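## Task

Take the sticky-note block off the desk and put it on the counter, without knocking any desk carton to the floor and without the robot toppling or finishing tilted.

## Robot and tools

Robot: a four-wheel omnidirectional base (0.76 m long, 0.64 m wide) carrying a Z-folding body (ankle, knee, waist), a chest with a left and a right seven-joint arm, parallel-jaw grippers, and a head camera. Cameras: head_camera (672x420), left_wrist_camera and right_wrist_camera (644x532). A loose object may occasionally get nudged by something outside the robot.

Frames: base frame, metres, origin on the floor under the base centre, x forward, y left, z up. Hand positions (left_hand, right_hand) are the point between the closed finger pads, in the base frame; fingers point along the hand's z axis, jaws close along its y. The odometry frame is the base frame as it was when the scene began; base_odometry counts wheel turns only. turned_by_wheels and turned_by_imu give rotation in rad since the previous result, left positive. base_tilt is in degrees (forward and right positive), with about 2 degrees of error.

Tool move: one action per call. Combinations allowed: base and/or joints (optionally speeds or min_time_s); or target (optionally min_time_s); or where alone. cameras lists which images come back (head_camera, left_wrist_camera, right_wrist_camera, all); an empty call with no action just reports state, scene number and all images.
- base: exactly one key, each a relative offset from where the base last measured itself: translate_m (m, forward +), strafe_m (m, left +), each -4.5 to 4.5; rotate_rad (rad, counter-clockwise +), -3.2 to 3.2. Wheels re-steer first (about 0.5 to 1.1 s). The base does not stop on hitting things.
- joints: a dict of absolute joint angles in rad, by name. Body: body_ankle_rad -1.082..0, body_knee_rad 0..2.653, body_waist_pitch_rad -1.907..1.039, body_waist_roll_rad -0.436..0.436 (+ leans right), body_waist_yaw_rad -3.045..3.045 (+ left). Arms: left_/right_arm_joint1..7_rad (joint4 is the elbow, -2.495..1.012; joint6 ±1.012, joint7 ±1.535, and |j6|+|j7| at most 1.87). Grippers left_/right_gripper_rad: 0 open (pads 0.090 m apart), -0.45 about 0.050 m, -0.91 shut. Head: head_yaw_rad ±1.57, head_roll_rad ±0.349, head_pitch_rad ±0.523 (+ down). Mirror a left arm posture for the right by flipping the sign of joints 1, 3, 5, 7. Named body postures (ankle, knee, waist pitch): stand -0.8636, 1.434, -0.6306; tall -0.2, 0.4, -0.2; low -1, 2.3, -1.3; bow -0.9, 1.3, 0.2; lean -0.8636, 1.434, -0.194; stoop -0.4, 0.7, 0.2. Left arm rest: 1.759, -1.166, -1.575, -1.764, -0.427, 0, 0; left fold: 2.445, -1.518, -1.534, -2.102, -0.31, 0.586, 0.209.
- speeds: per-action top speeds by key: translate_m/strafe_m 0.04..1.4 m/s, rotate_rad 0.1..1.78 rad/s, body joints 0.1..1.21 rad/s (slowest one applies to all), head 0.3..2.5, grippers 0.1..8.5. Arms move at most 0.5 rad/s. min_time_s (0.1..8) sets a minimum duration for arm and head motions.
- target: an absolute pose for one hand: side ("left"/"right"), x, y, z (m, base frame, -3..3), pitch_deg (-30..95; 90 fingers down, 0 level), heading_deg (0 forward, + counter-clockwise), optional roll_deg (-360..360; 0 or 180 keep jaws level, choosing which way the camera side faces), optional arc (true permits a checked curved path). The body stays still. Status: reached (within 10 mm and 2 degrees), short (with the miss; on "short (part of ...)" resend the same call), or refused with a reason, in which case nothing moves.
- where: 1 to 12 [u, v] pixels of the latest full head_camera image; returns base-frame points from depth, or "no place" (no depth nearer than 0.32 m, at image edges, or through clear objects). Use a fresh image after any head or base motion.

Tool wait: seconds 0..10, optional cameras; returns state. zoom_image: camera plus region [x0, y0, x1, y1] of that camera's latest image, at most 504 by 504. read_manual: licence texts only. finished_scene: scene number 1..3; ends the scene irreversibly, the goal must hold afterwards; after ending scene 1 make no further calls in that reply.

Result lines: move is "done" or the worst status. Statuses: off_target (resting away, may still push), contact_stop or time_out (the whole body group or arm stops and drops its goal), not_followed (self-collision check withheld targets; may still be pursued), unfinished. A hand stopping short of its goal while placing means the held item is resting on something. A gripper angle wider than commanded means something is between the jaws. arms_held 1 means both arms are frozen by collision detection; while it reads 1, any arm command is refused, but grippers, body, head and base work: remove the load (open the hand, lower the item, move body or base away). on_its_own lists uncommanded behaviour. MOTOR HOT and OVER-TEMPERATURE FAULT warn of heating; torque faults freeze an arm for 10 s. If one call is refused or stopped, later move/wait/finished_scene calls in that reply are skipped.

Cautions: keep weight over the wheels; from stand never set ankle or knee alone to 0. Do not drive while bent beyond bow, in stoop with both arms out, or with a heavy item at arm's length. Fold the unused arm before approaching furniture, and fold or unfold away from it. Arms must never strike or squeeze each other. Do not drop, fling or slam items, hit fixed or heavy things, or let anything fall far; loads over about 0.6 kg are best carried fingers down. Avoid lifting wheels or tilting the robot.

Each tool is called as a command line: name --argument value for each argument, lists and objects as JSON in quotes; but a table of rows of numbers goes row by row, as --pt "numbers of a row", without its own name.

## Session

move --joints '{"head_yaw_rad": 1.2}' --speeds '{"head_yaw_rad": 2.5}' --cameras '["head_camera"]'

Scene clock: 1.03 s.
Joint torques (N m): left_arm=[-17.43 11.1 -6.02 -14.04 -0.03 -2.53 0.11] | right_arm=[13.98 7.94 5.66 -14.04 0.07 -2.29 -0.06]
move: done
base_odometry: x=+0.000 y=+0.000 heading=+0.000
turned_by_wheels: +0.000
turned_by_imu: +0.000
base_tilt: forward=+0.2 right=+0.8
base_status: not commanded
joint_positions: body_ankle_rad=-0.864 body_knee_rad=+1.434 body_waist_pitch_rad=-0.631 body_waist_roll_rad=+0.000 body_waist_yaw_rad=+0.000 left_arm_joint1_rad=+1.737 left_arm_joint2_rad=-1.164 left_arm_joint3_rad=-1.607 left_arm_joint4_rad=-1.798 left_arm_joint5_rad=-0.436 left_arm_joint6_rad=-0.012 left_arm_joint7_rad=-0.008 left_gripper_rad=+0.000 right_arm_joint1_rad=-1.779 right_arm_joint2_rad=-1.191 right_arm_joint3_rad=+1.554 right_arm_joint4_rad=-1.726 right_arm_joint5_rad=+0.418 right_arm_joint6_rad=+0.064 right_arm_joint7_rad=+0.013 right_gripper_rad=+0.000 head_yaw_rad=+1.200 head_roll_rad=+0.000 head_pitch_rad=+0.000
joint_status: all done
arms_held: 0
arms_held_load: -
chest: x=+0.0060 y=+0.0000 z=+1.1944 quat_wxyz=(+1.000, +0.000, -0.030, +0.000) (m; base frame)
head_camera_pose: x=-0.0186 y=+0.1030 z=+1.5587 quat_wxyz=(+0.553, -0.812, +0.122, -0.140) (m; base frame)
left_hand: x=+0.6065 y=+0.3274 z=+0.9894 quat_wxyz=(+0.033, +0.660, -0.014, +0.750) pitch_deg=-7.4 heading_deg=-3.8 roll_deg=+178.7 fingers_toward=(+0.99, -0.06, +0.13) jaws_along=(-0.07, -1.00, +0.02) (m; base frame)
right_hand: x=+0.5958 y=-0.3072 z=+0.8862 quat_wxyz=(+0.046, -0.732, -0.015, -0.679) pitch_deg=+4.2 heading_deg=+5.0 roll_deg=+182.7 fingers_toward=(+0.99, +0.09, -0.07) jaws_along=(+0.08, -1.00, -0.05) (m; base frame)
pictures: head_camera
camera_calibration:
head_camera: T_world_to_cam=[[0.930981, -0.35326, 0.0920925, -0.0898024], [-0.0434298, -0.357642, -0.932848, 1.49004], [0.362474, 0.864465, -0.3483, 0.46057], [0, 0, 0, 1]] pos_world=[-0.0186286, 0.103029, 1.55866]

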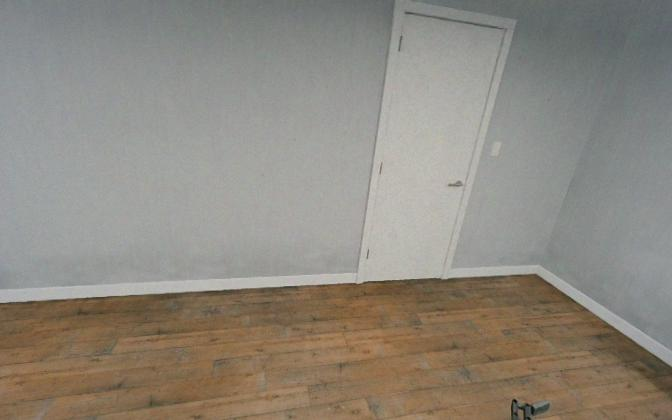

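move --joints '{"head_yaw_rad":0,"head_pitch_rad":-0.35,"left_arm_joint1_rad":2.445,"left_arm_joint2_rad":-1.518,"left_arm_joint3_rad":-1.534,"left_arm_joint4_rad":-2.102,"left_arm_joint5_rad":-0.31,"left_arm_joint6_rad":0.586,"left_arm_joint7_rad":0.209,"right_arm_joint1_rad":-1.095,"right_arm_joint2_rad":1.144,"right_arm_joint3_rad":1.957,"right_arm_joint4_rad":-2.107,"right_arm_joint5_rad":0.353,"right_arm_joint6_rad":-0.735,"right_arm_joint7_rad":0.75,"body_ankle_rad":-0.4,"body_knee_rad":0.7,"body_waist_pitch_rad":0.2}' --cameras '["head_camera"]'

Scene clock: 8.23 s.
Joint torques (N m): left_arm=[16.8 -0.07 0.52 -8.65 0.45 0.06 0.4] | right_arm=[15.4 3.75 5.43 11.71 -0.79 0.07 0.2]
move: done
base_odometry: x=+0.000 y=+0.000 heading=+0.000
turned_by_wheels: +0.000
turned_by_imu: -0.001
base_tilt: forward=+0.1 right=+0.7
base_status: not commanded
joint_positions: body_ankle_rad=-0.400 body_knee_rad=+0.700 body_waist_pitch_rad=+0.200 body_waist_roll_rad=+0.000 body_waist_yaw_rad=+0.000 left_arm_joint1_rad=+2.444 left_arm_joint2_rad=-1.516 left_arm_joint3_rad=-1.535 left_arm_joint4_rad=-2.101 left_arm_joint5_rad=-0.311 left_arm_joint6_rad=+0.584 left_arm_joint7_rad=+0.208 left_gripper_rad=+0.000 right_arm_joint1_rad=-1.098 right_arm_joint2_rad=+1.142 right_arm_joint3_rad=+1.956 right_arm_joint4_rad=-2.107 right_arm_joint5_rad=+0.354 right_arm_joint6_rad=-0.734 right_arm_joint7_rad=+0.749 right_gripper_rad=+0.000 head_yaw_rad=+0.000 head_roll_rad=+0.000 head_pitch_rad=-0.350
joint_status: all done
arms_held: 0
arms_held_load: -
chest: x=+0.2934 y=+0.0000 z=+1.2801 quat_wxyz=(+0.969, +0.000, +0.247, +0.000) (m; base frame)
head_camera_pose: x=+0.5198 y=+0.0277 z=+1.6028 quat_wxyz=(+0.344, -0.624, +0.603, -0.360) (m; base frame)
left_hand: x=+0.2443 y=+0.2407 z=+0.6617 quat_wxyz=(+0.006, +0.993, +0.100, +0.056) pitch_deg=+83.6 heading_deg=+0.0 roll_deg=+168.6 fingers_toward=(+0.11, +0.00, -0.99) jaws_along=(+0.20, -0.98, +0.02) (m; base frame)
right_hand: x=+0.6495 y=-0.1985 z=+1.1583 quat_wxyz=(-0.128, -0.002, -0.992, -0.004) pitch_deg=+75.3 heading_deg=+1.8 roll_deg=+2.1 fingers_toward=(+0.25, +0.01, -0.97) jaws_along=(+0.00, +1.00, +0.01) (m; base frame)
pictures: head_camera
camera_calibration:
head_camera: T_world_to_cam=[[0.0144345, -0.999319, 0.0339575, -0.034305], [-0.504, -0.0366028, -0.862928, 1.64613], [0.863583, -0.00465869, -0.504185, 0.359367], [0, 0, 0, 1]] pos_world=[0.519802, 0.0276454, 1.60284]

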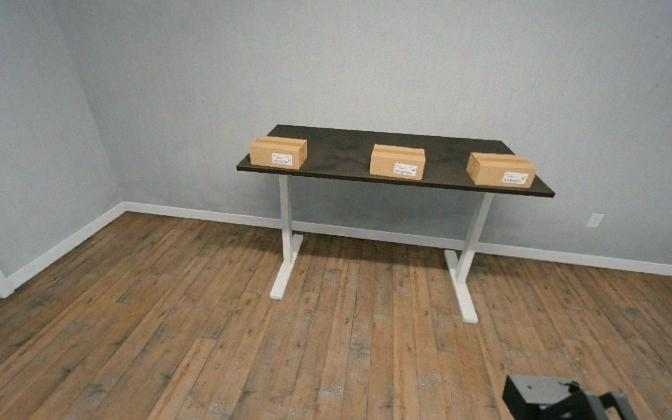

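move --pt "240 167" --pt "548 193" --pt "398 152" --pt "500 162" --pt "278 145" --pt "400 182"

Scene clock: 8.73 s.
Joint torques (N m): left_arm=[16.41 -0.3 0.75 -8.76 0.36 0.01 0.35] | right_arm=[15.22 4 5.44 11.45 -0.61 0.07 0.21]
base_odometry: x=+0.000 y=+0.000 heading=+0.000
turned_by_wheels: +0.000
turned_by_imu: +0.000
base_tilt: forward=+0.2 right=+0.8
where, head_camera: pixel (240, 167): x +1.989, y +0.499, z +0.968; pixel (548, 193): x +1.842, y -0.947, z +0.959; pixel (398, 152): x +2.008, y -0.271, z +1.068; pixel (500, 162): x +1.932, y -0.734, z +1.066; pixel (278, 145): x +2.028, y +0.312, z +1.074; pixel (400, 182): x +1.907, y -0.280, z +0.957. By the robot's depth camera.
base_status: not commanded
joint_positions: body_ankle_rad=-0.400 body_knee_rad=+0.700 body_waist_pitch_rad=+0.200 body_waist_roll_rad=+0.000 body_waist_yaw_rad=+0.000 left_arm_joint1_rad=+2.444 left_arm_joint2_rad=-1.516 left_arm_joint3_rad=-1.535 left_arm_joint4_rad=-2.101 left_arm_joint5_rad=-0.311 left_arm_joint6_rad=+0.584 left_arm_joint7_rad=+0.208 left_gripper_rad=+0.000 right_arm_joint1_rad=-1.098 right_arm_joint2_rad=+1.142 right_arm_joint3_rad=+1.956 right_arm_joint4_rad=-2.107 right_arm_joint5_rad=+0.354 right_arm_joint6_rad=-0.734 right_arm_joint7_rad=+0.749 right_gripper_rad=+0.000 head_yaw_rad=+0.000 head_roll_rad=+0.000 head_pitch_rad=-0.350
joint_status: all done
arms_held: 0
arms_held_load: -
chest: x=+0.2934 y=+0.0000 z=+1.2801 quat_wxyz=(+0.969, +0.000, +0.247, +0.000) (m; base frame)
head_camera_pose: x=+0.5198 y=+0.0277 z=+1.6028 quat_wxyz=(+0.344, -0.624, +0.603, -0.360) (m; base frame)
left_hand: x=+0.2443 y=+0.2407 z=+0.6617 quat_wxyz=(+0.006, +0.993, +0.100, +0.056) pitch_deg=+83.6 heading_deg=+0.0 roll_deg=+168.6 fingers_toward=(+0.11, +0.00, -0.99) jaws_along=(+0.20, -0.98, +0.02) (m; base frame)
right_hand: x=+0.6495 y=-0.1985 z=+1.1583 quat_wxyz=(-0.128, -0.002, -0.992, -0.004) pitch_deg=+75.3 heading_deg=+1.8 roll_deg=+2.1 fingers_toward=(+0.25, +0.01, -0.97) jaws_along=(+0.00, +1.00, +0.01) (m; base frame)
pictures: none

move --base '{"rotate_rad": -0.101}'

move --base '{"translate_m": 1.35}' --speeds '{"translate_m": 0.9}' --joints '{"head_pitch_rad": 0.2}' --cameras '["head_camera","right_wrist_camera"]'

Scene clock: 11.40 s.
Joint torques (N m): left_arm=[16.37 0.28 0.31 -8.46 0.32 -0.05 0.42] | right_arm=[13.68 2.8 5.28 11.72 -0.76 0.13 -0.01]
move: done
base_odometry: x=+0.000 y=+0.000 heading=-0.101
turned_by_wheels: -0.101
turned_by_imu: -0.101
base_tilt: forward=+0.2 right=+0.9
base_status: done
joint_positions: body_ankle_rad=-0.400 body_knee_rad=+0.700 body_waist_pitch_rad=+0.200 body_waist_roll_rad=+0.000 body_waist_yaw_rad=+0.000 left_arm_joint1_rad=+2.444 left_arm_joint2_rad=-1.516 left_arm_joint3_rad=-1.534 left_arm_joint4_rad=-2.101 left_arm_joint5_rad=-0.311 left_arm_joint6_rad=+0.585 left_arm_joint7_rad=+0.208 left_gripper_rad=+0.000 right_arm_joint1_rad=-1.096 right_arm_joint2_rad=+1.143 right_arm_joint3_rad=+1.957 right_arm_joint4_rad=-2.107 right_arm_joint5_rad=+0.354 right_arm_joint6_rad=-0.734 right_arm_joint7_rad=+0.750 right_gripper_rad=+0.000 head_yaw_rad=+0.000 head_roll_rad=+0.000 head_pitch_rad=-0.350
joint_status: not commanded
arms_held: 0
arms_held_load: -
chest: x=+0.2934 y=-0.0001 z=+1.2801 quat_wxyz=(+0.969, +0.000, +0.247, +0.000) (m; base frame)
head_camera_pose: x=+0.5198 y=+0.0275 z=+1.6028 quat_wxyz=(+0.344, -0.623, +0.603, -0.360) (m; base frame)
left_hand: x=+0.2442 y=+0.2401 z=+0.6619 quat_wxyz=(+0.006, +0.993, +0.100, +0.056) pitch_deg=+83.6 heading_deg=-0.3 roll_deg=+168.2 fingers_toward=(+0.11, +0.00, -0.99) jaws_along=(+0.20, -0.98, +0.02) (m; base frame)
right_hand: x=+0.6496 y=-0.1990 z=+1.1589 quat_wxyz=(-0.129, -0.002, -0.992, -0.003) pitch_deg=+75.2 heading_deg=+1.3 roll_deg=+1.5 fingers_toward=(+0.26, +0.01, -0.97) jaws_along=(+0.00, +1.00, +0.01) (m; base frame)
pictures: none

Scene clock: 16.37 s.
Joint torques (N m): left_arm=[16.98 -0.17 0.23 -7.7 0.32 -0.1 0.35] | right_arm=[13.7 2.42 5.3 11.78 -0.8 0.23 -0.07]
move: done
base_odometry: x=+1.344 y=-0.131 heading=-0.098
turned_by_wheels: +0.003
turned_by_imu: +0.000
base_tilt: forward=+0.2 right=+0.9
base_status: done
joint_positions: body_ankle_rad=-0.400 body_knee_rad=+0.700 body_waist_pitch_rad=+0.200 body_waist_roll_rad=+0.000 body_waist_yaw_rad=+0.000 left_arm_joint1_rad=+2.443 left_arm_joint2_rad=-1.516 left_arm_joint3_rad=-1.534 left_arm_joint4_rad=-2.102 left_arm_joint5_rad=-0.311 left_arm_joint6_rad=+0.585 left_arm_joint7_rad=+0.208 left_gripper_rad=+0.000 right_arm_joint1_rad=-1.096 right_arm_joint2_rad=+1.143 right_arm_joint3_rad=+1.957 right_arm_joint4_rad=-2.107 right_arm_joint5_rad=+0.354 right_arm_joint6_rad=-0.735 right_arm_joint7_rad=+0.750 right_gripper_rad=+0.000 head_yaw_rad=+0.000 head_roll_rad=+0.000 head_pitch_rad=+0.200
joint_status: all done
arms_held: 0
arms_held_load: -
chest: x=+0.2937 y=+0.0000 z=+1.2800 quat_wxyz=(+0.969, +0.000, +0.248, +0.000) (m; base frame)
head_camera_pose: x=+0.5518 y=+0.0276 z=+1.5306 quat_wxyz=(+0.167, -0.698, +0.674, -0.177) (m; base frame)
left_hand: x=+0.2452 y=+0.2401 z=+0.6620 quat_wxyz=(+0.006, +0.993, +0.100, +0.056) pitch_deg=+83.5 heading_deg=-0.4 roll_deg=+168.1 fingers_toward=(+0.11, +0.00, -0.99) jaws_along=(+0.20, -0.98, +0.02) (m; base frame)
right_hand: x=+0.6498 y=-0.1990 z=+1.1586 quat_wxyz=(-0.129, -0.001, -0.992, -0.003) pitch_deg=+75.2 heading_deg=+1.3 roll_deg=+1.5 fingers_toward=(+0.25, +0.01, -0.97) jaws_along=(+0.00, +1.00, +0.01) (m; base frame)
pictures: head_camera, right_wrist_camera
camera_calibration:
head_camera: T_world_to_cam=[[0.030021, -0.999323, 0.0212575, -0.0215738], [-0.880909, -0.0365014, -0.471877, 1.2093], [0.472333, -0.00455964, -0.881408, 1.0886], [0, 0, 0, 1]] pos_world=[0.551749, 0.0275456, 1.5306]
right_wrist_camera: T_world_to_cam=[[0.0147653, -0.999839, 0.0101562, -0.225234], [-0.959187, -0.0112949, 0.282548, 0.300173], [-0.282388, -0.0139136, -0.959199, 1.43029], [0, 0, 0, 1]] pos_world=[0.695146, -0.201907, 1.28941]

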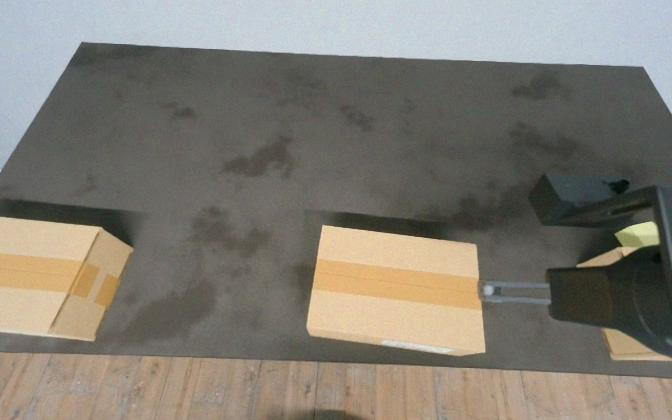

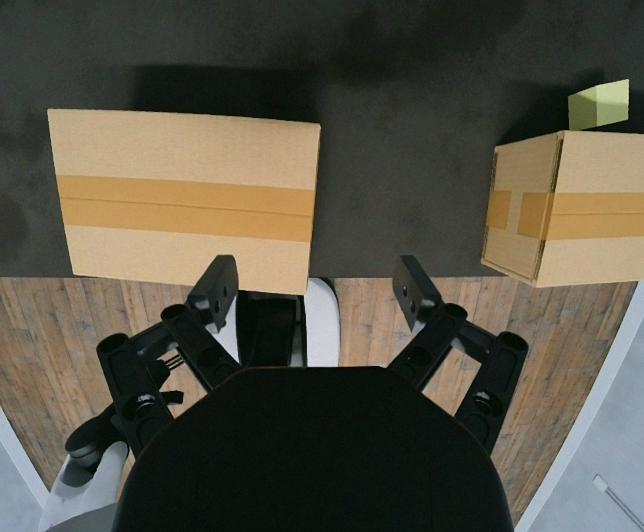

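move --base '{"strafe_m": -0.28}' --joints '{"head_yaw_rad":-0.15}' --cameras '["head_camera","right_wrist_camera"]'

zoom_image --camera "right_wrist_camera" --region '[200, 0, 500, 200]'

zoom_image --camera "head_camera" --region '[320, 150, 570, 300]'

Scene clock: 21.40 s.
Joint torques (N m): left_arm=[16.1 1.41 0.49 -7.74 0.39 -0.05 0.23] | right_arm=[13.95 2.52 5.1 11.82 -0.59 0.14 -0.23]
move: done
base_odometry: x=+1.317 y=-0.410 heading=-0.100
turned_by_wheels: -0.002
turned_by_imu: +0.003
base_tilt: forward=+0.3 right=+0.8
base_status: done
joint_positions: body_ankle_rad=-0.400 body_knee_rad=+0.700 body_waist_pitch_rad=+0.200 body_waist_roll_rad=+0.000 body_waist_yaw_rad=+0.000 left_arm_joint1_rad=+2.444 left_arm_joint2_rad=-1.519 left_arm_joint3_rad=-1.534 left_arm_joint4_rad=-2.102 left_arm_joint5_rad=-0.311 left_arm_joint6_rad=+0.585 left_arm_joint7_rad=+0.208 left_gripper_rad=+0.000 right_arm_joint1_rad=-1.096 right_arm_joint2_rad=+1.144 right_arm_joint3_rad=+1.957 right_arm_joint4_rad=-2.107 right_arm_joint5_rad=+0.354 right_arm_joint6_rad=-0.735 right_arm_joint7_rad=+0.750 right_gripper_rad=+0.000 head_yaw_rad=-0.150 head_roll_rad=+0.000 head_pitch_rad=+0.200
joint_status: all done
arms_held: 0
arms_held_load: -
chest: x=+0.2937 y=+0.0000 z=+1.2800 quat_wxyz=(+0.969, +0.000, +0.248, +0.000) (m; base frame)
head_camera_pose: x=+0.5542 y=+0.0095 z=+1.5293 quat_wxyz=(+0.130, -0.658, +0.711, -0.212) (m; base frame)
left_hand: x=+0.2445 y=+0.2398 z=+0.6621 quat_wxyz=(+0.006, +0.993, +0.101, +0.056) pitch_deg=+83.6 heading_deg=-0.3 roll_deg=+168.1 fingers_toward=(+0.11, +0.00, -0.99) jaws_along=(+0.20, -0.98, +0.02) (m; base frame)
right_hand: x=+0.6498 y=-0.1991 z=+1.1587 quat_wxyz=(-0.129, -0.001, -0.992, -0.003) pitch_deg=+75.2 heading_deg=+1.1 roll_deg=+1.2 fingers_toward=(+0.26, +0.00, -0.97) jaws_along=(+0.00, +1.00, +0.01) (m; base frame)
pictures: head_camera, right_wrist_camera
camera_calibration:
head_camera: T_world_to_cam=[[-0.101223, -0.990502, 0.093057, -0.0767474], [-0.880312, 0.0455992, -0.472199, 1.20961], [0.46347, -0.129716, -0.876567, 1.0849], [0, 0, 0, 1]] pos_world=[0.554243, 0.00955378, 1.5293]
right_wrist_camera: T_world_to_cam=[[0.014951, -0.999826, 0.0111485, -0.226636], [-0.959266, -0.0111969, 0.282282, 0.300562], [-0.282108, -0.0149148, -0.959267, 1.43008], [0, 0, 0, 1]] pos_world=[0.695145, -0.201901, 1.28951]

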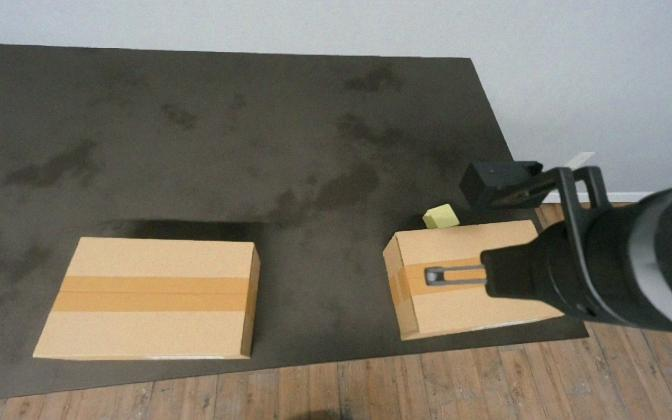

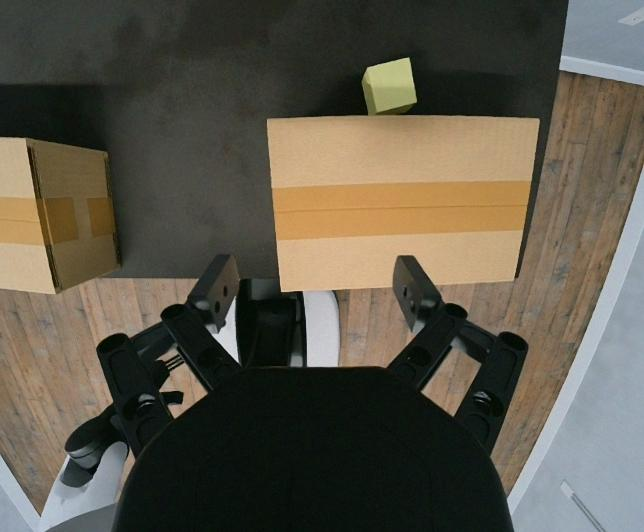

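Scaled by 1.680 from the camera's 644x532 image, which has a finer 1265x1045 frame.

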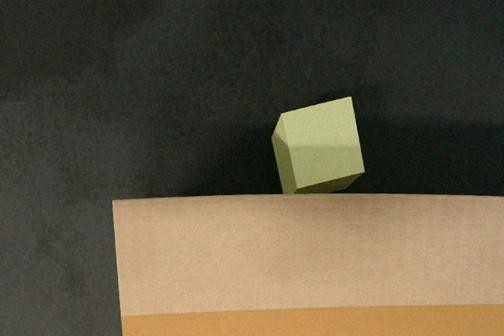

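Scaled by 2.016.

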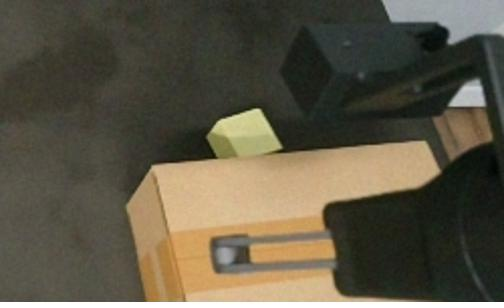

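move --pt "448 206" --pt "457 222" --pt "432 212" --pt "441 226" --pt "445 215" --pt "440 232" --pt "420 234" --pt "500 227"

Scene clock: 22.37 s.
Joint torques (N m): left_arm=[16.15 0.93 0.32 -7.73 0.49 -0.08 0.23] | right_arm=[14.46 3.56 5.01 12.06 -0.71 0.25 -0.14]
base_odometry: x=+1.317 y=-0.410 heading=-0.100
turned_by_wheels: +0.000
turned_by_imu: +0.000
base_tilt: forward=+0.2 right=+0.8
where, head_camera: pixel (448, 206): no place (The depth camera has no reading there.); pixel (457, 222): x +0.799, y -0.304, z +0.992; pixel (432, 212): x +0.823, y -0.259, z +0.992; pixel (441, 226): x +0.792, y -0.269, z +0.992; pixel (445, 215): x +0.815, y -0.284, z +0.992; pixel (440, 232): x +0.753, y -0.232, z +1.055; pixel (420, 234): x +0.751, y -0.196, z +1.056; pixel (500, 227): no place (The depth camera has no reading there.). By the robot's depth camera.
base_status: done
joint_positions: body_ankle_rad=-0.400 body_knee_rad=+0.700 body_waist_pitch_rad=+0.200 body_waist_roll_rad=+0.000 body_waist_yaw_rad=+0.000 left_arm_joint1_rad=+2.444 left_arm_joint2_rad=-1.519 left_arm_joint3_rad=-1.534 left_arm_joint4_rad=-2.102 left_arm_joint5_rad=-0.311 left_arm_joint6_rad=+0.585 left_arm_joint7_rad=+0.208 left_gripper_rad=+0.000 right_arm_joint1_rad=-1.096 right_arm_joint2_rad=+1.144 right_arm_joint3_rad=+1.957 right_arm_joint4_rad=-2.107 right_arm_joint5_rad=+0.354 right_arm_joint6_rad=-0.735 right_arm_joint7_rad=+0.750 right_gripper_rad=+0.000 head_yaw_rad=-0.150 head_roll_rad=+0.000 head_pitch_rad=+0.200
joint_status: all done
arms_held: 0
arms_held_load: -
chest: x=+0.2937 y=+0.0000 z=+1.2800 quat_wxyz=(+0.969, +0.000, +0.248, +0.000) (m; base frame)
head_camera_pose: x=+0.5542 y=+0.0095 z=+1.5293 quat_wxyz=(+0.130, -0.658, +0.711, -0.212) (m; base frame)
left_hand: x=+0.2445 y=+0.2398 z=+0.6621 quat_wxyz=(+0.006, +0.993, +0.101, +0.056) pitch_deg=+83.6 heading_deg=-0.3 roll_deg=+168.1 fingers_toward=(+0.11, +0.00, -0.99) jaws_along=(+0.20, -0.98, +0.02) (m; base frame)
right_hand: x=+0.6498 y=-0.1991 z=+1.1587 quat_wxyz=(-0.129, -0.001, -0.992, -0.003) pitch_deg=+75.2 heading_deg=+1.1 roll_deg=+1.2 fingers_toward=(+0.26, +0.00, -0.97) jaws_along=(+0.00, +1.00, +0.01) (m; base frame)
pictures: none

move --target '{"side":"right","x":0.823,"y":-0.286,"z":1.08,"pitch_deg":84,"heading_deg":13,"roll_deg":0,"arc":true}' --cameras '["head_camera","right_wrist_camera"]'

Scene clock: 27.87 s.
Joint torques (N m): left_arm=[16.31 1.32 0.38 -7.76 0.3 -0.07 0.29] | right_arm=[29.68 2.46 -2.44 12.53 -0.56 -0.09 -0.45]
move: done
base_odometry: x=+1.317 y=-0.410 heading=-0.100
turned_by_wheels: +0.000
turned_by_imu: -0.001
base_tilt: forward=+0.3 right=+0.8
base_status: not commanded
joint_positions: body_ankle_rad=-0.400 body_knee_rad=+0.700 body_waist_pitch_rad=+0.200 body_waist_roll_rad=+0.000 body_waist_yaw_rad=+0.000 left_arm_joint1_rad=+2.444 left_arm_joint2_rad=-1.519 left_arm_joint3_rad=-1.534 left_arm_joint4_rad=-2.102 left_arm_joint5_rad=-0.311 left_arm_joint6_rad=+0.585 left_arm_joint7_rad=+0.208 left_gripper_rad=+0.000 right_arm_joint1_rad=-1.815 right_arm_joint2_rad=+1.631 right_arm_joint3_rad=+1.327 right_arm_joint4_rad=-1.238 right_arm_joint5_rad=-0.564 right_arm_joint6_rad=-0.911 right_arm_joint7_rad=-0.726 right_gripper_rad=+0.000 head_yaw_rad=-0.150 head_roll_rad=+0.000 head_pitch_rad=+0.200
joint_status: not commanded
arms_held: 0
arms_held_load: -
chest: x=+0.2937 y=+0.0000 z=+1.2800 quat_wxyz=(+0.969, +0.000, +0.248, +0.000) (m; base frame)
head_camera_pose: x=+0.5542 y=+0.0095 z=+1.5293 quat_wxyz=(+0.130, -0.658, +0.711, -0.212) (m; base frame)
left_hand: x=+0.2445 y=+0.2398 z=+0.6621 quat_wxyz=(+0.006, +0.993, +0.101, +0.056) pitch_deg=+83.6 heading_deg=-0.3 roll_deg=+168.1 fingers_toward=(+0.11, +0.00, -0.99) jaws_along=(+0.20, -0.98, +0.02) (m; base frame)
right_hand: x=+0.8236 y=-0.2861 z=+1.0807 quat_wxyz=(-0.054, +0.113, -0.992, -0.007) pitch_deg=+83.8 heading_deg=+13.7 roll_deg=+0.7 fingers_toward=(+0.10, +0.03, -0.99) jaws_along=(-0.22, +0.97, +0.00) (m; base frame)
right_hand_status: reached (checked arc, to end with the hand's camera side forward, planned for 3.3 s): 1 mm and 0.2 deg off.
pictures: head_camera, right_wrist_camera
camera_calibration:
head_camera: T_world_to_cam=[[-0.101243, -0.990502, 0.0930341, -0.0767009], [-0.880206, 0.0455988, -0.472397, 1.20985], [0.463668, -0.129716, -0.876462, 1.08463], [0, 0, 0, 1]] pos_world=[0.554243, 0.00955378, 1.5293]
right_wrist_camera: T_world_to_cam=[[0.242854, -0.969982, 0.0125101, -0.495988], [-0.880468, -0.214993, 0.422556, 0.213438], [-0.407182, -0.113634, -0.90625, 1.42053], [0, 0, 0, 1]] pos_world=[0.886793, -0.273791, 1.20337]

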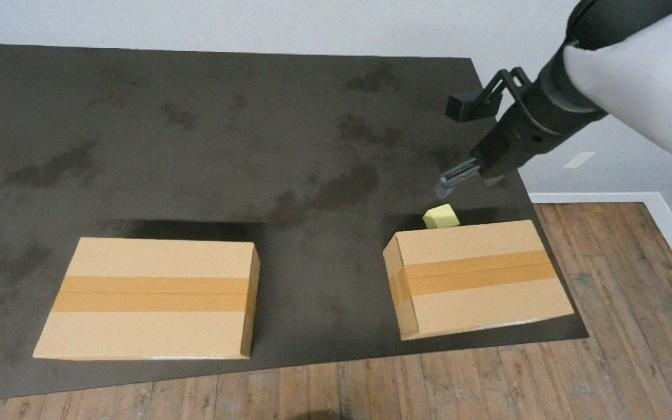

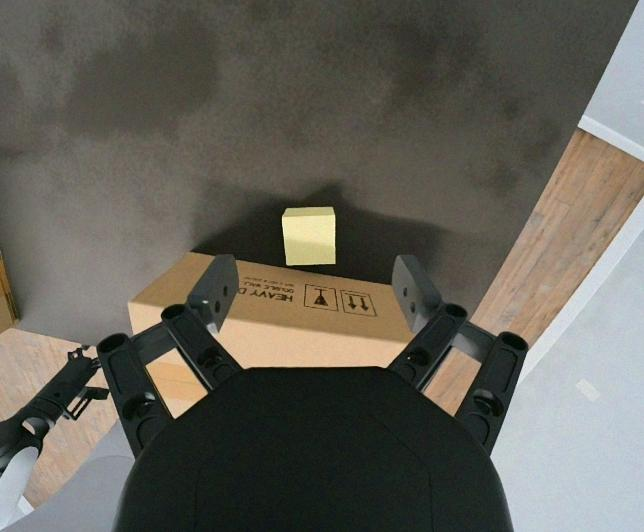

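move --target '{"side":"right","x":0.822,"y":-0.285,"z":0.988,"pitch_deg":84,"heading_deg":13,"roll_deg":0}' --cameras '["head_camera","right_wrist_camera"]'

move --joints '{"right_gripper_rad":-0.75}' --speeds '{"right_gripper_rad":2}' --cameras '["right_wrist_camera"]'

Scene clock: 31.07 s.
Joint torques (N m): left_arm=[16.44 1.31 0.25 -7.71 0.42 -0.08 0.22] | right_arm=[32.79 1.64 -2.6 11.35 0.63 0.2 0.2]
move: done
base_odometry: x=+1.317 y=-0.410 heading=-0.100
turned_by_wheels: +0.000
turned_by_imu: +0.000
base_tilt: forward=+0.3 right=+0.9
base_status: not commanded
joint_positions: body_ankle_rad=-0.400 body_knee_rad=+0.700 body_waist_pitch_rad=+0.200 body_waist_roll_rad=+0.000 body_waist_yaw_rad=+0.000 left_arm_joint1_rad=+2.444 left_arm_joint2_rad=-1.519 left_arm_joint3_rad=-1.534 left_arm_joint4_rad=-2.102 left_arm_joint5_rad=-0.311 left_arm_joint6_rad=+0.585 left_arm_joint7_rad=+0.208 left_gripper_rad=+0.000 right_arm_joint1_rad=-1.966 right_arm_joint2_rad=+1.644 right_arm_joint3_rad=+1.322 right_arm_joint4_rad=-1.303 right_arm_joint5_rad=-0.398 right_arm_joint6_rad=-0.740 right_arm_joint7_rad=-0.560 right_gripper_rad=+0.000 head_yaw_rad=-0.150 head_roll_rad=+0.000 head_pitch_rad=+0.200
joint_status: not commanded
arms_held: 0
arms_held_load: -
chest: x=+0.2937 y=+0.0000 z=+1.2800 quat_wxyz=(+0.969, +0.000, +0.248, +0.000) (m; base frame)
head_camera_pose: x=+0.5542 y=+0.0095 z=+1.5293 quat_wxyz=(+0.130, -0.658, +0.711, -0.212) (m; base frame)
left_hand: x=+0.2445 y=+0.2398 z=+0.6621 quat_wxyz=(+0.006, +0.993, +0.101, +0.056) pitch_deg=+83.6 heading_deg=-0.3 roll_deg=+168.1 fingers_toward=(+0.11, +0.00, -0.99) jaws_along=(+0.20, -0.98, +0.02) (m; base frame)
right_hand: x=+0.8213 y=-0.2855 z=+0.9879 quat_wxyz=(-0.051, +0.112, -0.992, -0.007) pitch_deg=+84.1 heading_deg=+13.7 roll_deg=+0.8 fingers_toward=(+0.10, +0.02, -0.99) jaws_along=(-0.22, +0.97, +0.00) (m; base frame)
right_hand_status: reached (straight line, to end with the hand's camera side forward, planned for 0.7 s): 1 mm and 0.1 deg off.
pictures: head_camera, right_wrist_camera
camera_calibration:
head_camera: T_world_to_cam=[[-0.101248, -0.990501, 0.093043, -0.076712], [-0.880247, 0.0456101, -0.47232, 1.20975], [0.463589, -0.129722, -0.876503, 1.08474], [0, 0, 0, 1]] pos_world=[0.554243, 0.00955379, 1.5293]
right_wrist_camera: T_world_to_cam=[[0.242217, -0.970144, 0.0123095, -0.492992], [-0.878779, -0.213993, 0.426562, 0.245785], [-0.411193, -0.114138, -0.904375, 1.33687], [0, 0, 0, 1]] pos_world=[0.885111, -0.27309, 1.11026]

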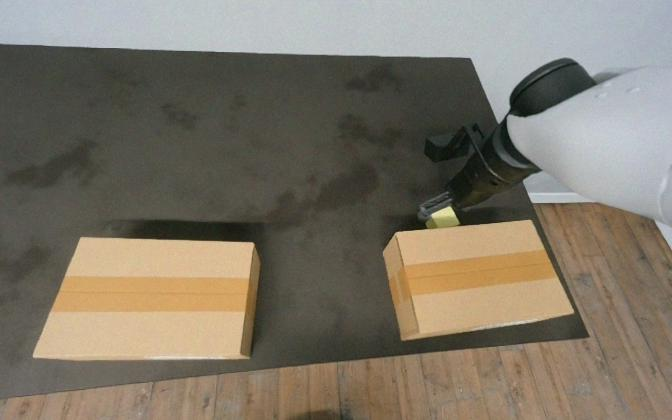

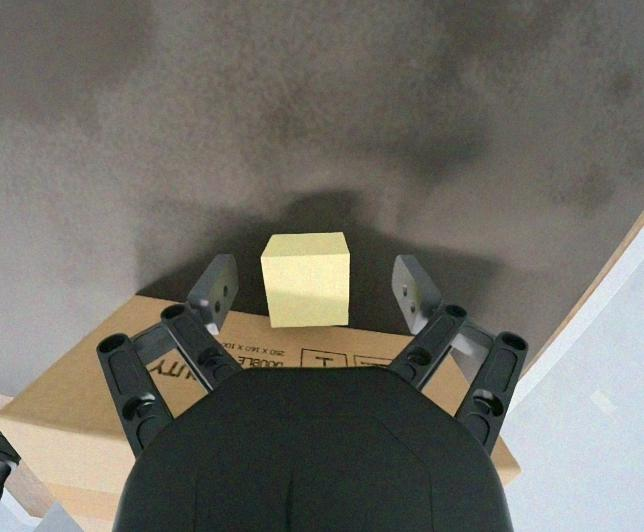

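Scene clock: 31.77 s.
Joint torques (N m): left_arm=[16.44 1.38 0.45 -7.73 0.33 -0.09 0.23] | right_arm=[31.76 1.51 -2.78 11.05 0.36 0.21 0.23]
move: off_target
base_odometry: x=+1.317 y=-0.410 heading=-0.100
turned_by_wheels: +0.000
turned_by_imu: +0.000
base_tilt: forward=+0.2 right=+0.7
base_status: not commanded
joint_positions: body_ankle_rad=-0.400 body_knee_rad=+0.700 body_waist_pitch_rad=+0.200 body_waist_roll_rad=+0.000 body_waist_yaw_rad=+0.000 left_arm_joint1_rad=+2.444 left_arm_joint2_rad=-1.519 left_arm_joint3_rad=-1.534 left_arm_joint4_rad=-2.102 left_arm_joint5_rad=-0.311 left_arm_joint6_rad=+0.585 left_arm_joint7_rad=+0.208 left_gripper_rad=+0.000 right_arm_joint1_rad=-1.966 right_arm_joint2_rad=+1.644 right_arm_joint3_rad=+1.322 right_arm_joint4_rad=-1.302 right_arm_joint5_rad=-0.398 right_arm_joint6_rad=-0.739 right_arm_joint7_rad=-0.560 right_gripper_rad=-0.489 head_yaw_rad=-0.150 head_roll_rad=+0.000 head_pitch_rad=+0.200
joint_status: right_gripper_rad off_target (ended at -0.489, target -0.750)
arms_held: 0
arms_held_load: -
chest: x=+0.2937 y=+0.0000 z=+1.2800 quat_wxyz=(+0.969, +0.000, +0.248, +0.000) (m; base frame)
head_camera_pose: x=+0.5542 y=+0.0095 z=+1.5293 quat_wxyz=(+0.130, -0.658, +0.711, -0.212) (m; base frame)
left_hand: x=+0.2445 y=+0.2398 z=+0.6621 quat_wxyz=(+0.006, +0.993, +0.101, +0.056) pitch_deg=+83.6 heading_deg=-0.3 roll_deg=+168.1 fingers_toward=(+0.11, +0.00, -0.99) jaws_along=(+0.20, -0.98, +0.02) (m; base frame)
right_hand: x=+0.8217 y=-0.2855 z=+0.9882 quat_wxyz=(-0.052, +0.112, -0.992, -0.006) pitch_deg=+84.0 heading_deg=+13.5 roll_deg=+0.6 fingers_toward=(+0.10, +0.02, -0.99) jaws_along=(-0.22, +0.97, +0.00) (m; base frame)
pictures: right_wrist_camera
camera_calibration:
right_wrist_camera: T_world_to_cam=[[0.242456, -0.970077, 0.0128571, -0.493745], [-0.879141, -0.214084, 0.42577, 0.247025], [-0.410277, -0.114533, -0.90474, 1.33672], [0, 0, 0, 1]] pos_world=[0.885307, -0.272987, 1.11056]

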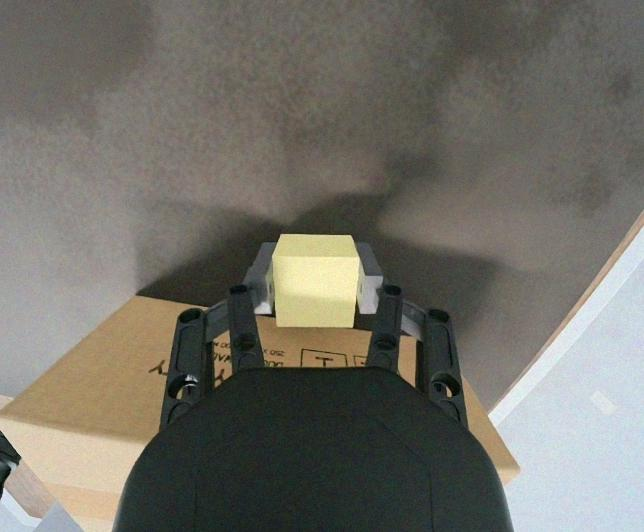

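move --target '{"side":"right","x":0.82,"y":-0.27,"z":1.16,"pitch_deg":75,"heading_deg":13,"roll_deg":0,"arc":true}' --cameras '["right_wrist_camera"]'

move --base '{"translate_m": -0.55}' --speeds '{"translate_m": 0.7}'

move --base '{"rotate_rad": -3.13}' --speeds '{"rotate_rad": 1.1}' --joints '{"head_pitch_rad": -0.4,"head_yaw_rad":0}' --cameras '["head_camera"]'

Scene clock: 34.50 s.
Joint torques (N m): left_arm=[16.64 1.49 0.4 -7.74 0.37 -0.02 0.2] | right_arm=[28.36 1.15 -2.21 13.05 -0.12 0.03 -0.44]
move: done
base_odometry: x=+1.317 y=-0.410 heading=-0.100
turned_by_wheels: +0.000
turned_by_imu: +0.000
base_tilt: forward=+0.2 right=+0.8
base_status: not commanded
joint_positions: body_ankle_rad=-0.400 body_knee_rad=+0.700 body_waist_pitch_rad=+0.200 body_waist_roll_rad=+0.000 body_waist_yaw_rad=+0.000 left_arm_joint1_rad=+2.444 left_arm_joint2_rad=-1.519 left_arm_joint3_rad=-1.534 left_arm_joint4_rad=-2.102 left_arm_joint5_rad=-0.311 left_arm_joint6_rad=+0.585 left_arm_joint7_rad=+0.208 left_gripper_rad=+0.000 right_arm_joint1_rad=-1.571 right_arm_joint2_rad=+1.664 right_arm_joint3_rad=+1.327 right_arm_joint4_rad=-1.398 right_arm_joint5_rad=-0.504 right_arm_joint6_rad=-0.855 right_arm_joint7_rad=-0.702 right_gripper_rad=-0.489 head_yaw_rad=-0.150 head_roll_rad=+0.000 head_pitch_rad=+0.200
joint_status: not commanded
arms_held: 0
arms_held_load: -
chest: x=+0.2937 y=+0.0000 z=+1.2800 quat_wxyz=(+0.969, +0.000, +0.248, +0.000) (m; base frame)
head_camera_pose: x=+0.5542 y=+0.0095 z=+1.5293 quat_wxyz=(+0.130, -0.658, +0.711, -0.212) (m; base frame)
left_hand: x=+0.2445 y=+0.2398 z=+0.6621 quat_wxyz=(+0.006, +0.993, +0.101, +0.056) pitch_deg=+83.6 heading_deg=-0.3 roll_deg=+168.1 fingers_toward=(+0.11, +0.00, -0.99) jaws_along=(+0.20, -0.98, +0.02) (m; base frame)
right_hand: x=+0.8199 y=-0.2704 z=+1.1588 quat_wxyz=(-0.129, +0.112, -0.985, -0.015) pitch_deg=+75.1 heading_deg=+13.2 roll_deg=+0.3 fingers_toward=(+0.25, +0.06, -0.97) jaws_along=(-0.22, +0.97, +0.00) (m; base frame)
right_hand_status: reached (straight line, to end with the hand's camera side forward, planned for 1.1 s): 1 mm and 0.1 deg off.
pictures: right_wrist_camera
camera_calibration:
right_wrist_camera: T_world_to_cam=[[0.240011, -0.970647, 0.0154419, -0.482082], [-0.933067, -0.22627, 0.279623, 0.386354], [-0.267921, -0.0815208, -0.959986, 1.44827], [0, 0, 0, 1]] pos_world=[0.864221, -0.262447, 1.28973]

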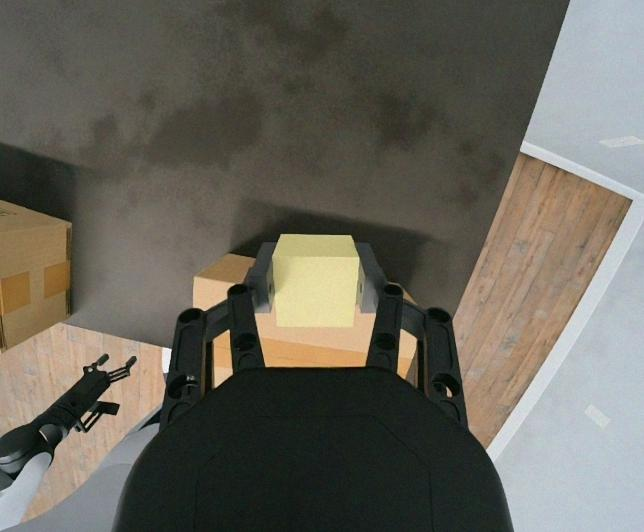

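Scene clock: 38.47 s.
Joint torques (N m): left_arm=[15.86 1.41 0.32 -8.3 0.49 -0.17 0.22] | right_arm=[27.79 1.06 -2.09 13.11 -0.28 0.32 -0.33]
move: done
base_odometry: x=+0.770 y=-0.355 heading=-0.099
turned_by_wheels: +0.000
turned_by_imu: -0.003
base_tilt: forward=+0.2 right=+0.9
base_status: done
joint_positions: body_ankle_rad=-0.400 body_knee_rad=+0.700 body_waist_pitch_rad=+0.200 body_waist_roll_rad=+0.000 body_waist_yaw_rad=+0.000 left_arm_joint1_rad=+2.446 left_arm_joint2_rad=-1.519 left_arm_joint3_rad=-1.534 left_arm_joint4_rad=-2.101 left_arm_joint5_rad=-0.311 left_arm_joint6_rad=+0.585 left_arm_joint7_rad=+0.208 left_gripper_rad=+0.000 right_arm_joint1_rad=-1.570 right_arm_joint2_rad=+1.664 right_arm_joint3_rad=+1.328 right_arm_joint4_rad=-1.399 right_arm_joint5_rad=-0.504 right_arm_joint6_rad=-0.856 right_arm_joint7_rad=-0.703 right_gripper_rad=-0.489 head_yaw_rad=-0.150 head_roll_rad=+0.000 head_pitch_rad=+0.200
joint_status: not commanded
arms_held: 0
arms_held_load: -
chest: x=+0.2933 y=+0.0000 z=+1.2802 quat_wxyz=(+0.969, +0.000, +0.247, +0.000) (m; base frame)
head_camera_pose: x=+0.5537 y=+0.0095 z=+1.5296 quat_wxyz=(+0.130, -0.658, +0.711, -0.212) (m; base frame)
left_hand: x=+0.2429 y=+0.2398 z=+0.6620 quat_wxyz=(+0.006, +0.993, +0.101, +0.055) pitch_deg=+83.7 heading_deg=-0.3 roll_deg=+168.1 fingers_toward=(+0.11, +0.00, -0.99) jaws_along=(+0.20, -0.98, +0.02) (m; base frame)
right_hand: x=+0.8194 y=-0.2702 z=+1.1598 quat_wxyz=(-0.130, +0.111, -0.985, -0.015) pitch_deg=+75.0 heading_deg=+13.2 roll_deg=+0.3 fingers_toward=(+0.25, +0.06, -0.97) jaws_along=(-0.22, +0.97, +0.00) (m; base frame)
pictures: none

Scene clock: 43.27 s.
Joint torques (N m): left_arm=[16.55 1.08 0.37 -8.17 0.42 -0.21 0.27] | right_arm=[27.68 0.75 -2.19 13.28 -0.07 0.23 -0.19]
move: done
base_odometry: x=+0.770 y=-0.356 heading=+3.054
turned_by_wheels: -3.130
turned_by_imu: -3.110
base_tilt: forward=+0.2 right=+0.8
base_status: done
joint_positions: body_ankle_rad=-0.400 body_knee_rad=+0.700 body_waist_pitch_rad=+0.200 body_waist_roll_rad=+0.000 body_waist_yaw_rad=+0.000 left_arm_joint1_rad=+2.444 left_arm_joint2_rad=-1.518 left_arm_joint3_rad=-1.534 left_arm_joint4_rad=-2.102 left_arm_joint5_rad=-0.311 left_arm_joint6_rad=+0.585 left_arm_joint7_rad=+0.208 left_gripper_rad=+0.000 right_arm_joint1_rad=-1.570 right_arm_joint2_rad=+1.664 right_arm_joint3_rad=+1.328 right_arm_joint4_rad=-1.399 right_arm_joint5_rad=-0.505 right_arm_joint6_rad=-0.856 right_arm_joint7_rad=-0.703 right_gripper_rad=-0.489 head_yaw_rad=+0.000 head_roll_rad=+0.000 head_pitch_rad=-0.400
joint_status: all done
arms_held: 0
arms_held_load: -
chest: x=+0.2935 y=-0.0001 z=+1.2801 quat_wxyz=(+0.969, +0.000, +0.247, +0.000) (m; base frame)
head_camera_pose: x=+0.5153 y=+0.0275 z=+1.6082 quat_wxyz=(+0.359, -0.614, +0.594, -0.375) (m; base frame)
left_hand: x=+0.2441 y=+0.2400 z=+0.6619 quat_wxyz=(+0.006, +0.993, +0.101, +0.055) pitch_deg=+83.6 heading_deg=-0.2 roll_deg=+168.2 fingers_toward=(+0.11, +0.00, -0.99) jaws_along=(+0.20, -0.98, +0.02) (m; base frame)
right_hand: x=+0.8194 y=-0.2705 z=+1.1591 quat_wxyz=(-0.129, +0.112, -0.985, -0.015) pitch_deg=+75.1 heading_deg=+13.2 roll_deg=+0.3 fingers_toward=(+0.25, +0.06, -0.97) jaws_along=(-0.22, +0.97, +0.00) (m; base frame)
pictures: head_camera
camera_calibration:
head_camera: T_world_to_cam=[[0.0124524, -0.999325, 0.0345545, -0.0344614], [-0.460312, -0.0364068, -0.88701, 1.66471], [0.88767, -0.00486043, -0.460455, 0.283282], [0, 0, 0, 1]] pos_world=[0.515255, 0.0275455, 1.60825]

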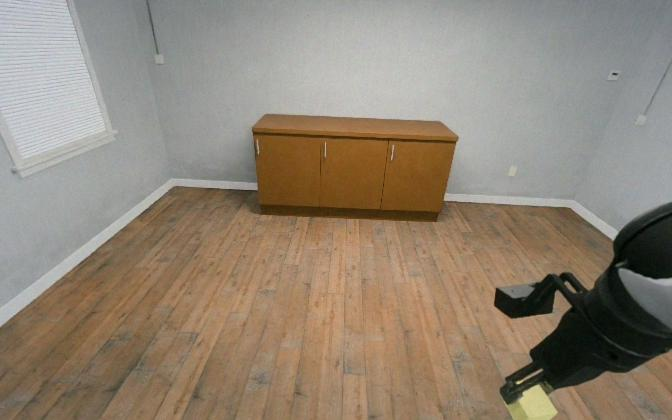

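move --pt "254 132" --pt "455 139" --pt "355 136"

Scene clock: 43.90 s.
Joint torques (N m): left_arm=[16.42 1.04 0.37 -8.21 0.28 -0.16 0.26] | right_arm=[27.22 1.24 -2.38 13.46 0.2 0.33 -0.3]
base_odometry: x=+0.770 y=-0.356 heading=+3.054
turned_by_wheels: +0.000
turned_by_imu: +0.000
base_tilt: forward=+0.2 right=+0.9
where, head_camera: pixel (254, 132): x +3.266, y +0.738, z +0.902; pixel (455, 139): x +3.226, y -0.977, z +0.917; pixel (355, 136): x +3.235, y -0.129, z +0.908. By the robot's depth camera.
base_status: done
joint_positions: body_ankle_rad=-0.400 body_knee_rad=+0.700 body_waist_pitch_rad=+0.200 body_waist_roll_rad=+0.000 body_waist_yaw_rad=+0.000 left_arm_joint1_rad=+2.444 left_arm_joint2_rad=-1.518 left_arm_joint3_rad=-1.534 left_arm_joint4_rad=-2.102 left_arm_joint5_rad=-0.311 left_arm_joint6_rad=+0.585 left_arm_joint7_rad=+0.208 left_gripper_rad=+0.000 right_arm_joint1_rad=-1.570 right_arm_joint2_rad=+1.664 right_arm_joint3_rad=+1.328 right_arm_joint4_rad=-1.399 right_arm_joint5_rad=-0.505 right_arm_joint6_rad=-0.856 right_arm_joint7_rad=-0.703 right_gripper_rad=-0.489 head_yaw_rad=+0.000 head_roll_rad=+0.000 head_pitch_rad=-0.400
joint_status: all done
arms_held: 0
arms_held_load: -
chest: x=+0.2935 y=-0.0001 z=+1.2801 quat_wxyz=(+0.969, +0.000, +0.247, +0.000) (m; base frame)
head_camera_pose: x=+0.5153 y=+0.0275 z=+1.6082 quat_wxyz=(+0.359, -0.614, +0.594, -0.375) (m; base frame)
left_hand: x=+0.2441 y=+0.2400 z=+0.6619 quat_wxyz=(+0.006, +0.993, +0.101, +0.055) pitch_deg=+83.6 heading_deg=-0.2 roll_deg=+168.2 fingers_toward=(+0.11, +0.00, -0.99) jaws_along=(+0.20, -0.98, +0.02) (m; base frame)
right_hand: x=+0.8194 y=-0.2705 z=+1.1591 quat_wxyz=(-0.129, +0.112, -0.985, -0.015) pitch_deg=+75.1 heading_deg=+13.2 roll_deg=+0.3 fingers_toward=(+0.25, +0.06, -0.97) jaws_along=(-0.22, +0.97, +0.00) (m; base frame)
pictures: none

move --base '{"translate_m": 2.55}' --speeds '{"translate_m": 1.1}' --joints '{"head_pitch_rad": 0.2}' --cameras '["head_camera"]'

move --target '{"side":"right","x":0.84,"y":-0.28,"z":0.98,"pitch_deg":83,"heading_deg":13,"roll_deg":0}' --cameras '["head_camera","right_wrist_camera"]'

Scene clock: 51.23 s.
Joint torques (N m): left_arm=[16.56 1.15 0.39 -7.91 0.31 -0.14 0.25] | right_arm=[27.51 1.23 -2.46 12.99 0.13 0.23 -0.22]
move: done
base_odometry: x=-1.772 y=-0.146 heading=+3.061
turned_by_wheels: +0.007
turned_by_imu: +0.002
base_tilt: forward=+0.3 right=+0.9
base_status: done
joint_positions: body_ankle_rad=-0.400 body_knee_rad=+0.700 body_waist_pitch_rad=+0.200 body_waist_roll_rad=+0.000 body_waist_yaw_rad=+0.000 left_arm_joint1_rad=+2.444 left_arm_joint2_rad=-1.518 left_arm_joint3_rad=-1.534 left_arm_joint4_rad=-2.102 left_arm_joint5_rad=-0.311 left_arm_joint6_rad=+0.585 left_arm_joint7_rad=+0.208 left_gripper_rad=+0.000 right_arm_joint1_rad=-1.571 right_arm_joint2_rad=+1.665 right_arm_joint3_rad=+1.328 right_arm_joint4_rad=-1.399 right_arm_joint5_rad=-0.505 right_arm_joint6_rad=-0.856 right_arm_joint7_rad=-0.703 right_gripper_rad=-0.489 head_yaw_rad=+0.000 head_roll_rad=+0.000 head_pitch_rad=+0.200
joint_status: all done
arms_held: 0
arms_held_load: -
chest: x=+0.2936 y=+0.0000 z=+1.2800 quat_wxyz=(+0.969, +0.000, +0.248, +0.000) (m; base frame)
head_camera_pose: x=+0.5517 y=+0.0277 z=+1.5307 quat_wxyz=(+0.167, -0.698, +0.674, -0.177) (m; base frame)
left_hand: x=+0.2447 y=+0.2400 z=+0.6620 quat_wxyz=(+0.006, +0.993, +0.101, +0.056) pitch_deg=+83.6 heading_deg=-0.2 roll_deg=+168.2 fingers_toward=(+0.11, +0.00, -0.99) jaws_along=(+0.20, -0.98, +0.02) (m; base frame)
right_hand: x=+0.8196 y=-0.2700 z=+1.1588 quat_wxyz=(-0.129, +0.112, -0.985, -0.015) pitch_deg=+75.1 heading_deg=+13.2 roll_deg=+0.2 fingers_toward=(+0.25, +0.06, -0.97) jaws_along=(-0.22, +0.97, +0.00) (m; base frame)
pictures: head_camera
camera_calibration:
head_camera: T_world_to_cam=[[0.0300662, -0.999319, 0.0213939, -0.02171], [-0.880907, -0.0366056, -0.471871, 1.20935], [0.472333, -0.00465868, -0.881408, 1.08869], [0, 0, 0, 1]] pos_world=[0.551749, 0.0276454, 1.5307]

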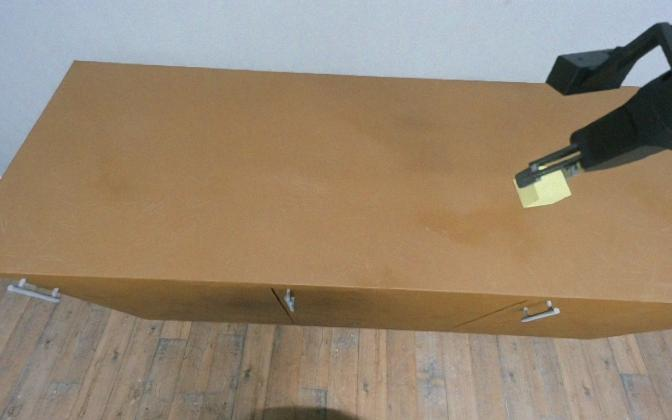

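Scene clock: 53.00 s.
Joint torques (N m): left_arm=[16.61 1.03 0.45 -7.88 0.41 -0.15 0.24] | right_arm=[33.52 -0.54 -2.78 11.72 0.36 0.26 0.14]
move: done
base_odometry: x=-1.772 y=-0.146 heading=+3.061
turned_by_wheels: +0.000
turned_by_imu: +0.000
base_tilt: forward=+0.2 right=+0.8
base_status: not commanded
joint_positions: body_ankle_rad=-0.400 body_knee_rad=+0.700 body_waist_pitch_rad=+0.200 body_waist_roll_rad=+0.000 body_waist_yaw_rad=+0.000 left_arm_joint1_rad=+2.444 left_arm_joint2_rad=-1.518 left_arm_joint3_rad=-1.534 left_arm_joint4_rad=-2.102 left_arm_joint5_rad=-0.311 left_arm_joint6_rad=+0.585 left_arm_joint7_rad=+0.208 left_gripper_rad=+0.000 right_arm_joint1_rad=-2.023 right_arm_joint2_rad=+1.645 right_arm_joint3_rad=+1.325 right_arm_joint4_rad=-1.226 right_arm_joint5_rad=-0.375 right_arm_joint6_rad=-0.749 right_arm_joint7_rad=-0.550 right_gripper_rad=-0.489 head_yaw_rad=+0.000 head_roll_rad=+0.000 head_pitch_rad=+0.200
joint_status: not commanded
arms_held: 0
arms_held_load: -
chest: x=+0.2936 y=+0.0000 z=+1.2800 quat_wxyz=(+0.969, +0.000, +0.248, +0.000) (m; base frame)
head_camera_pose: x=+0.5517 y=+0.0277 z=+1.5307 quat_wxyz=(+0.167, -0.698, +0.674, -0.177) (m; base frame)
left_hand: x=+0.2446 y=+0.2400 z=+0.6620 quat_wxyz=(+0.006, +0.993, +0.101, +0.056) pitch_deg=+83.6 heading_deg=-0.2 roll_deg=+168.2 fingers_toward=(+0.11, +0.00, -0.99) jaws_along=(+0.20, -0.98, +0.02) (m; base frame)
right_hand: x=+0.8394 y=-0.2796 z=+0.9798 quat_wxyz=(-0.060, +0.114, -0.992, -0.007) pitch_deg=+83.1 heading_deg=+12.8 roll_deg=-0.3 fingers_toward=(+0.12, +0.03, -0.99) jaws_along=(-0.23, +0.97, +0.00) (m; base frame)
right_hand_status: reached (straight line, to end with the hand's camera side forward, planned for 1.3 s): 1 mm and 0.2 deg off.
pictures: head_camera, right_wrist_camera
camera_calibration:
head_camera: T_world_to_cam=[[0.0300613, -0.999319, 0.0214005, -0.0217175], [-0.880802, -0.0366054, -0.472068, 1.20959], [0.47253, -0.00465866, -0.881302, 1.08842], [0, 0, 0, 1]] pos_world=[0.55175, 0.0276454, 1.5307]
right_wrist_camera: T_world_to_cam=[[0.245074, -0.969391, 0.0148117, -0.49617], [-0.88513, -0.217486, 0.411393, 0.285576], [-0.395579, -0.113932, -0.911338, 1.33139], [0, 0, 0, 1]] pos_world=[0.901042, -0.267185, 1.10321]

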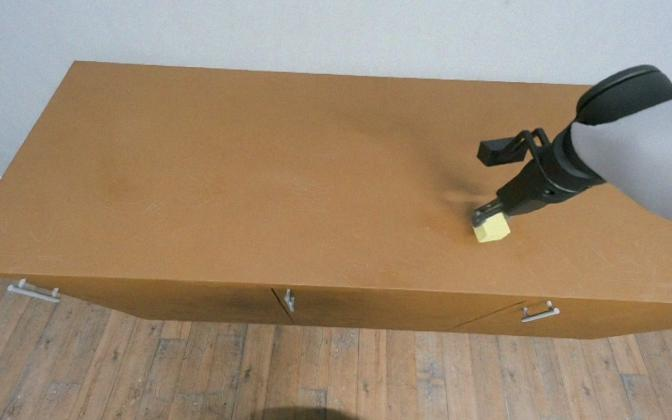

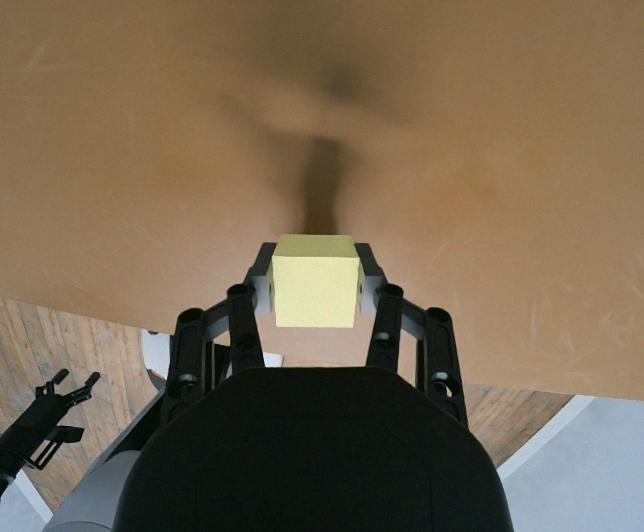

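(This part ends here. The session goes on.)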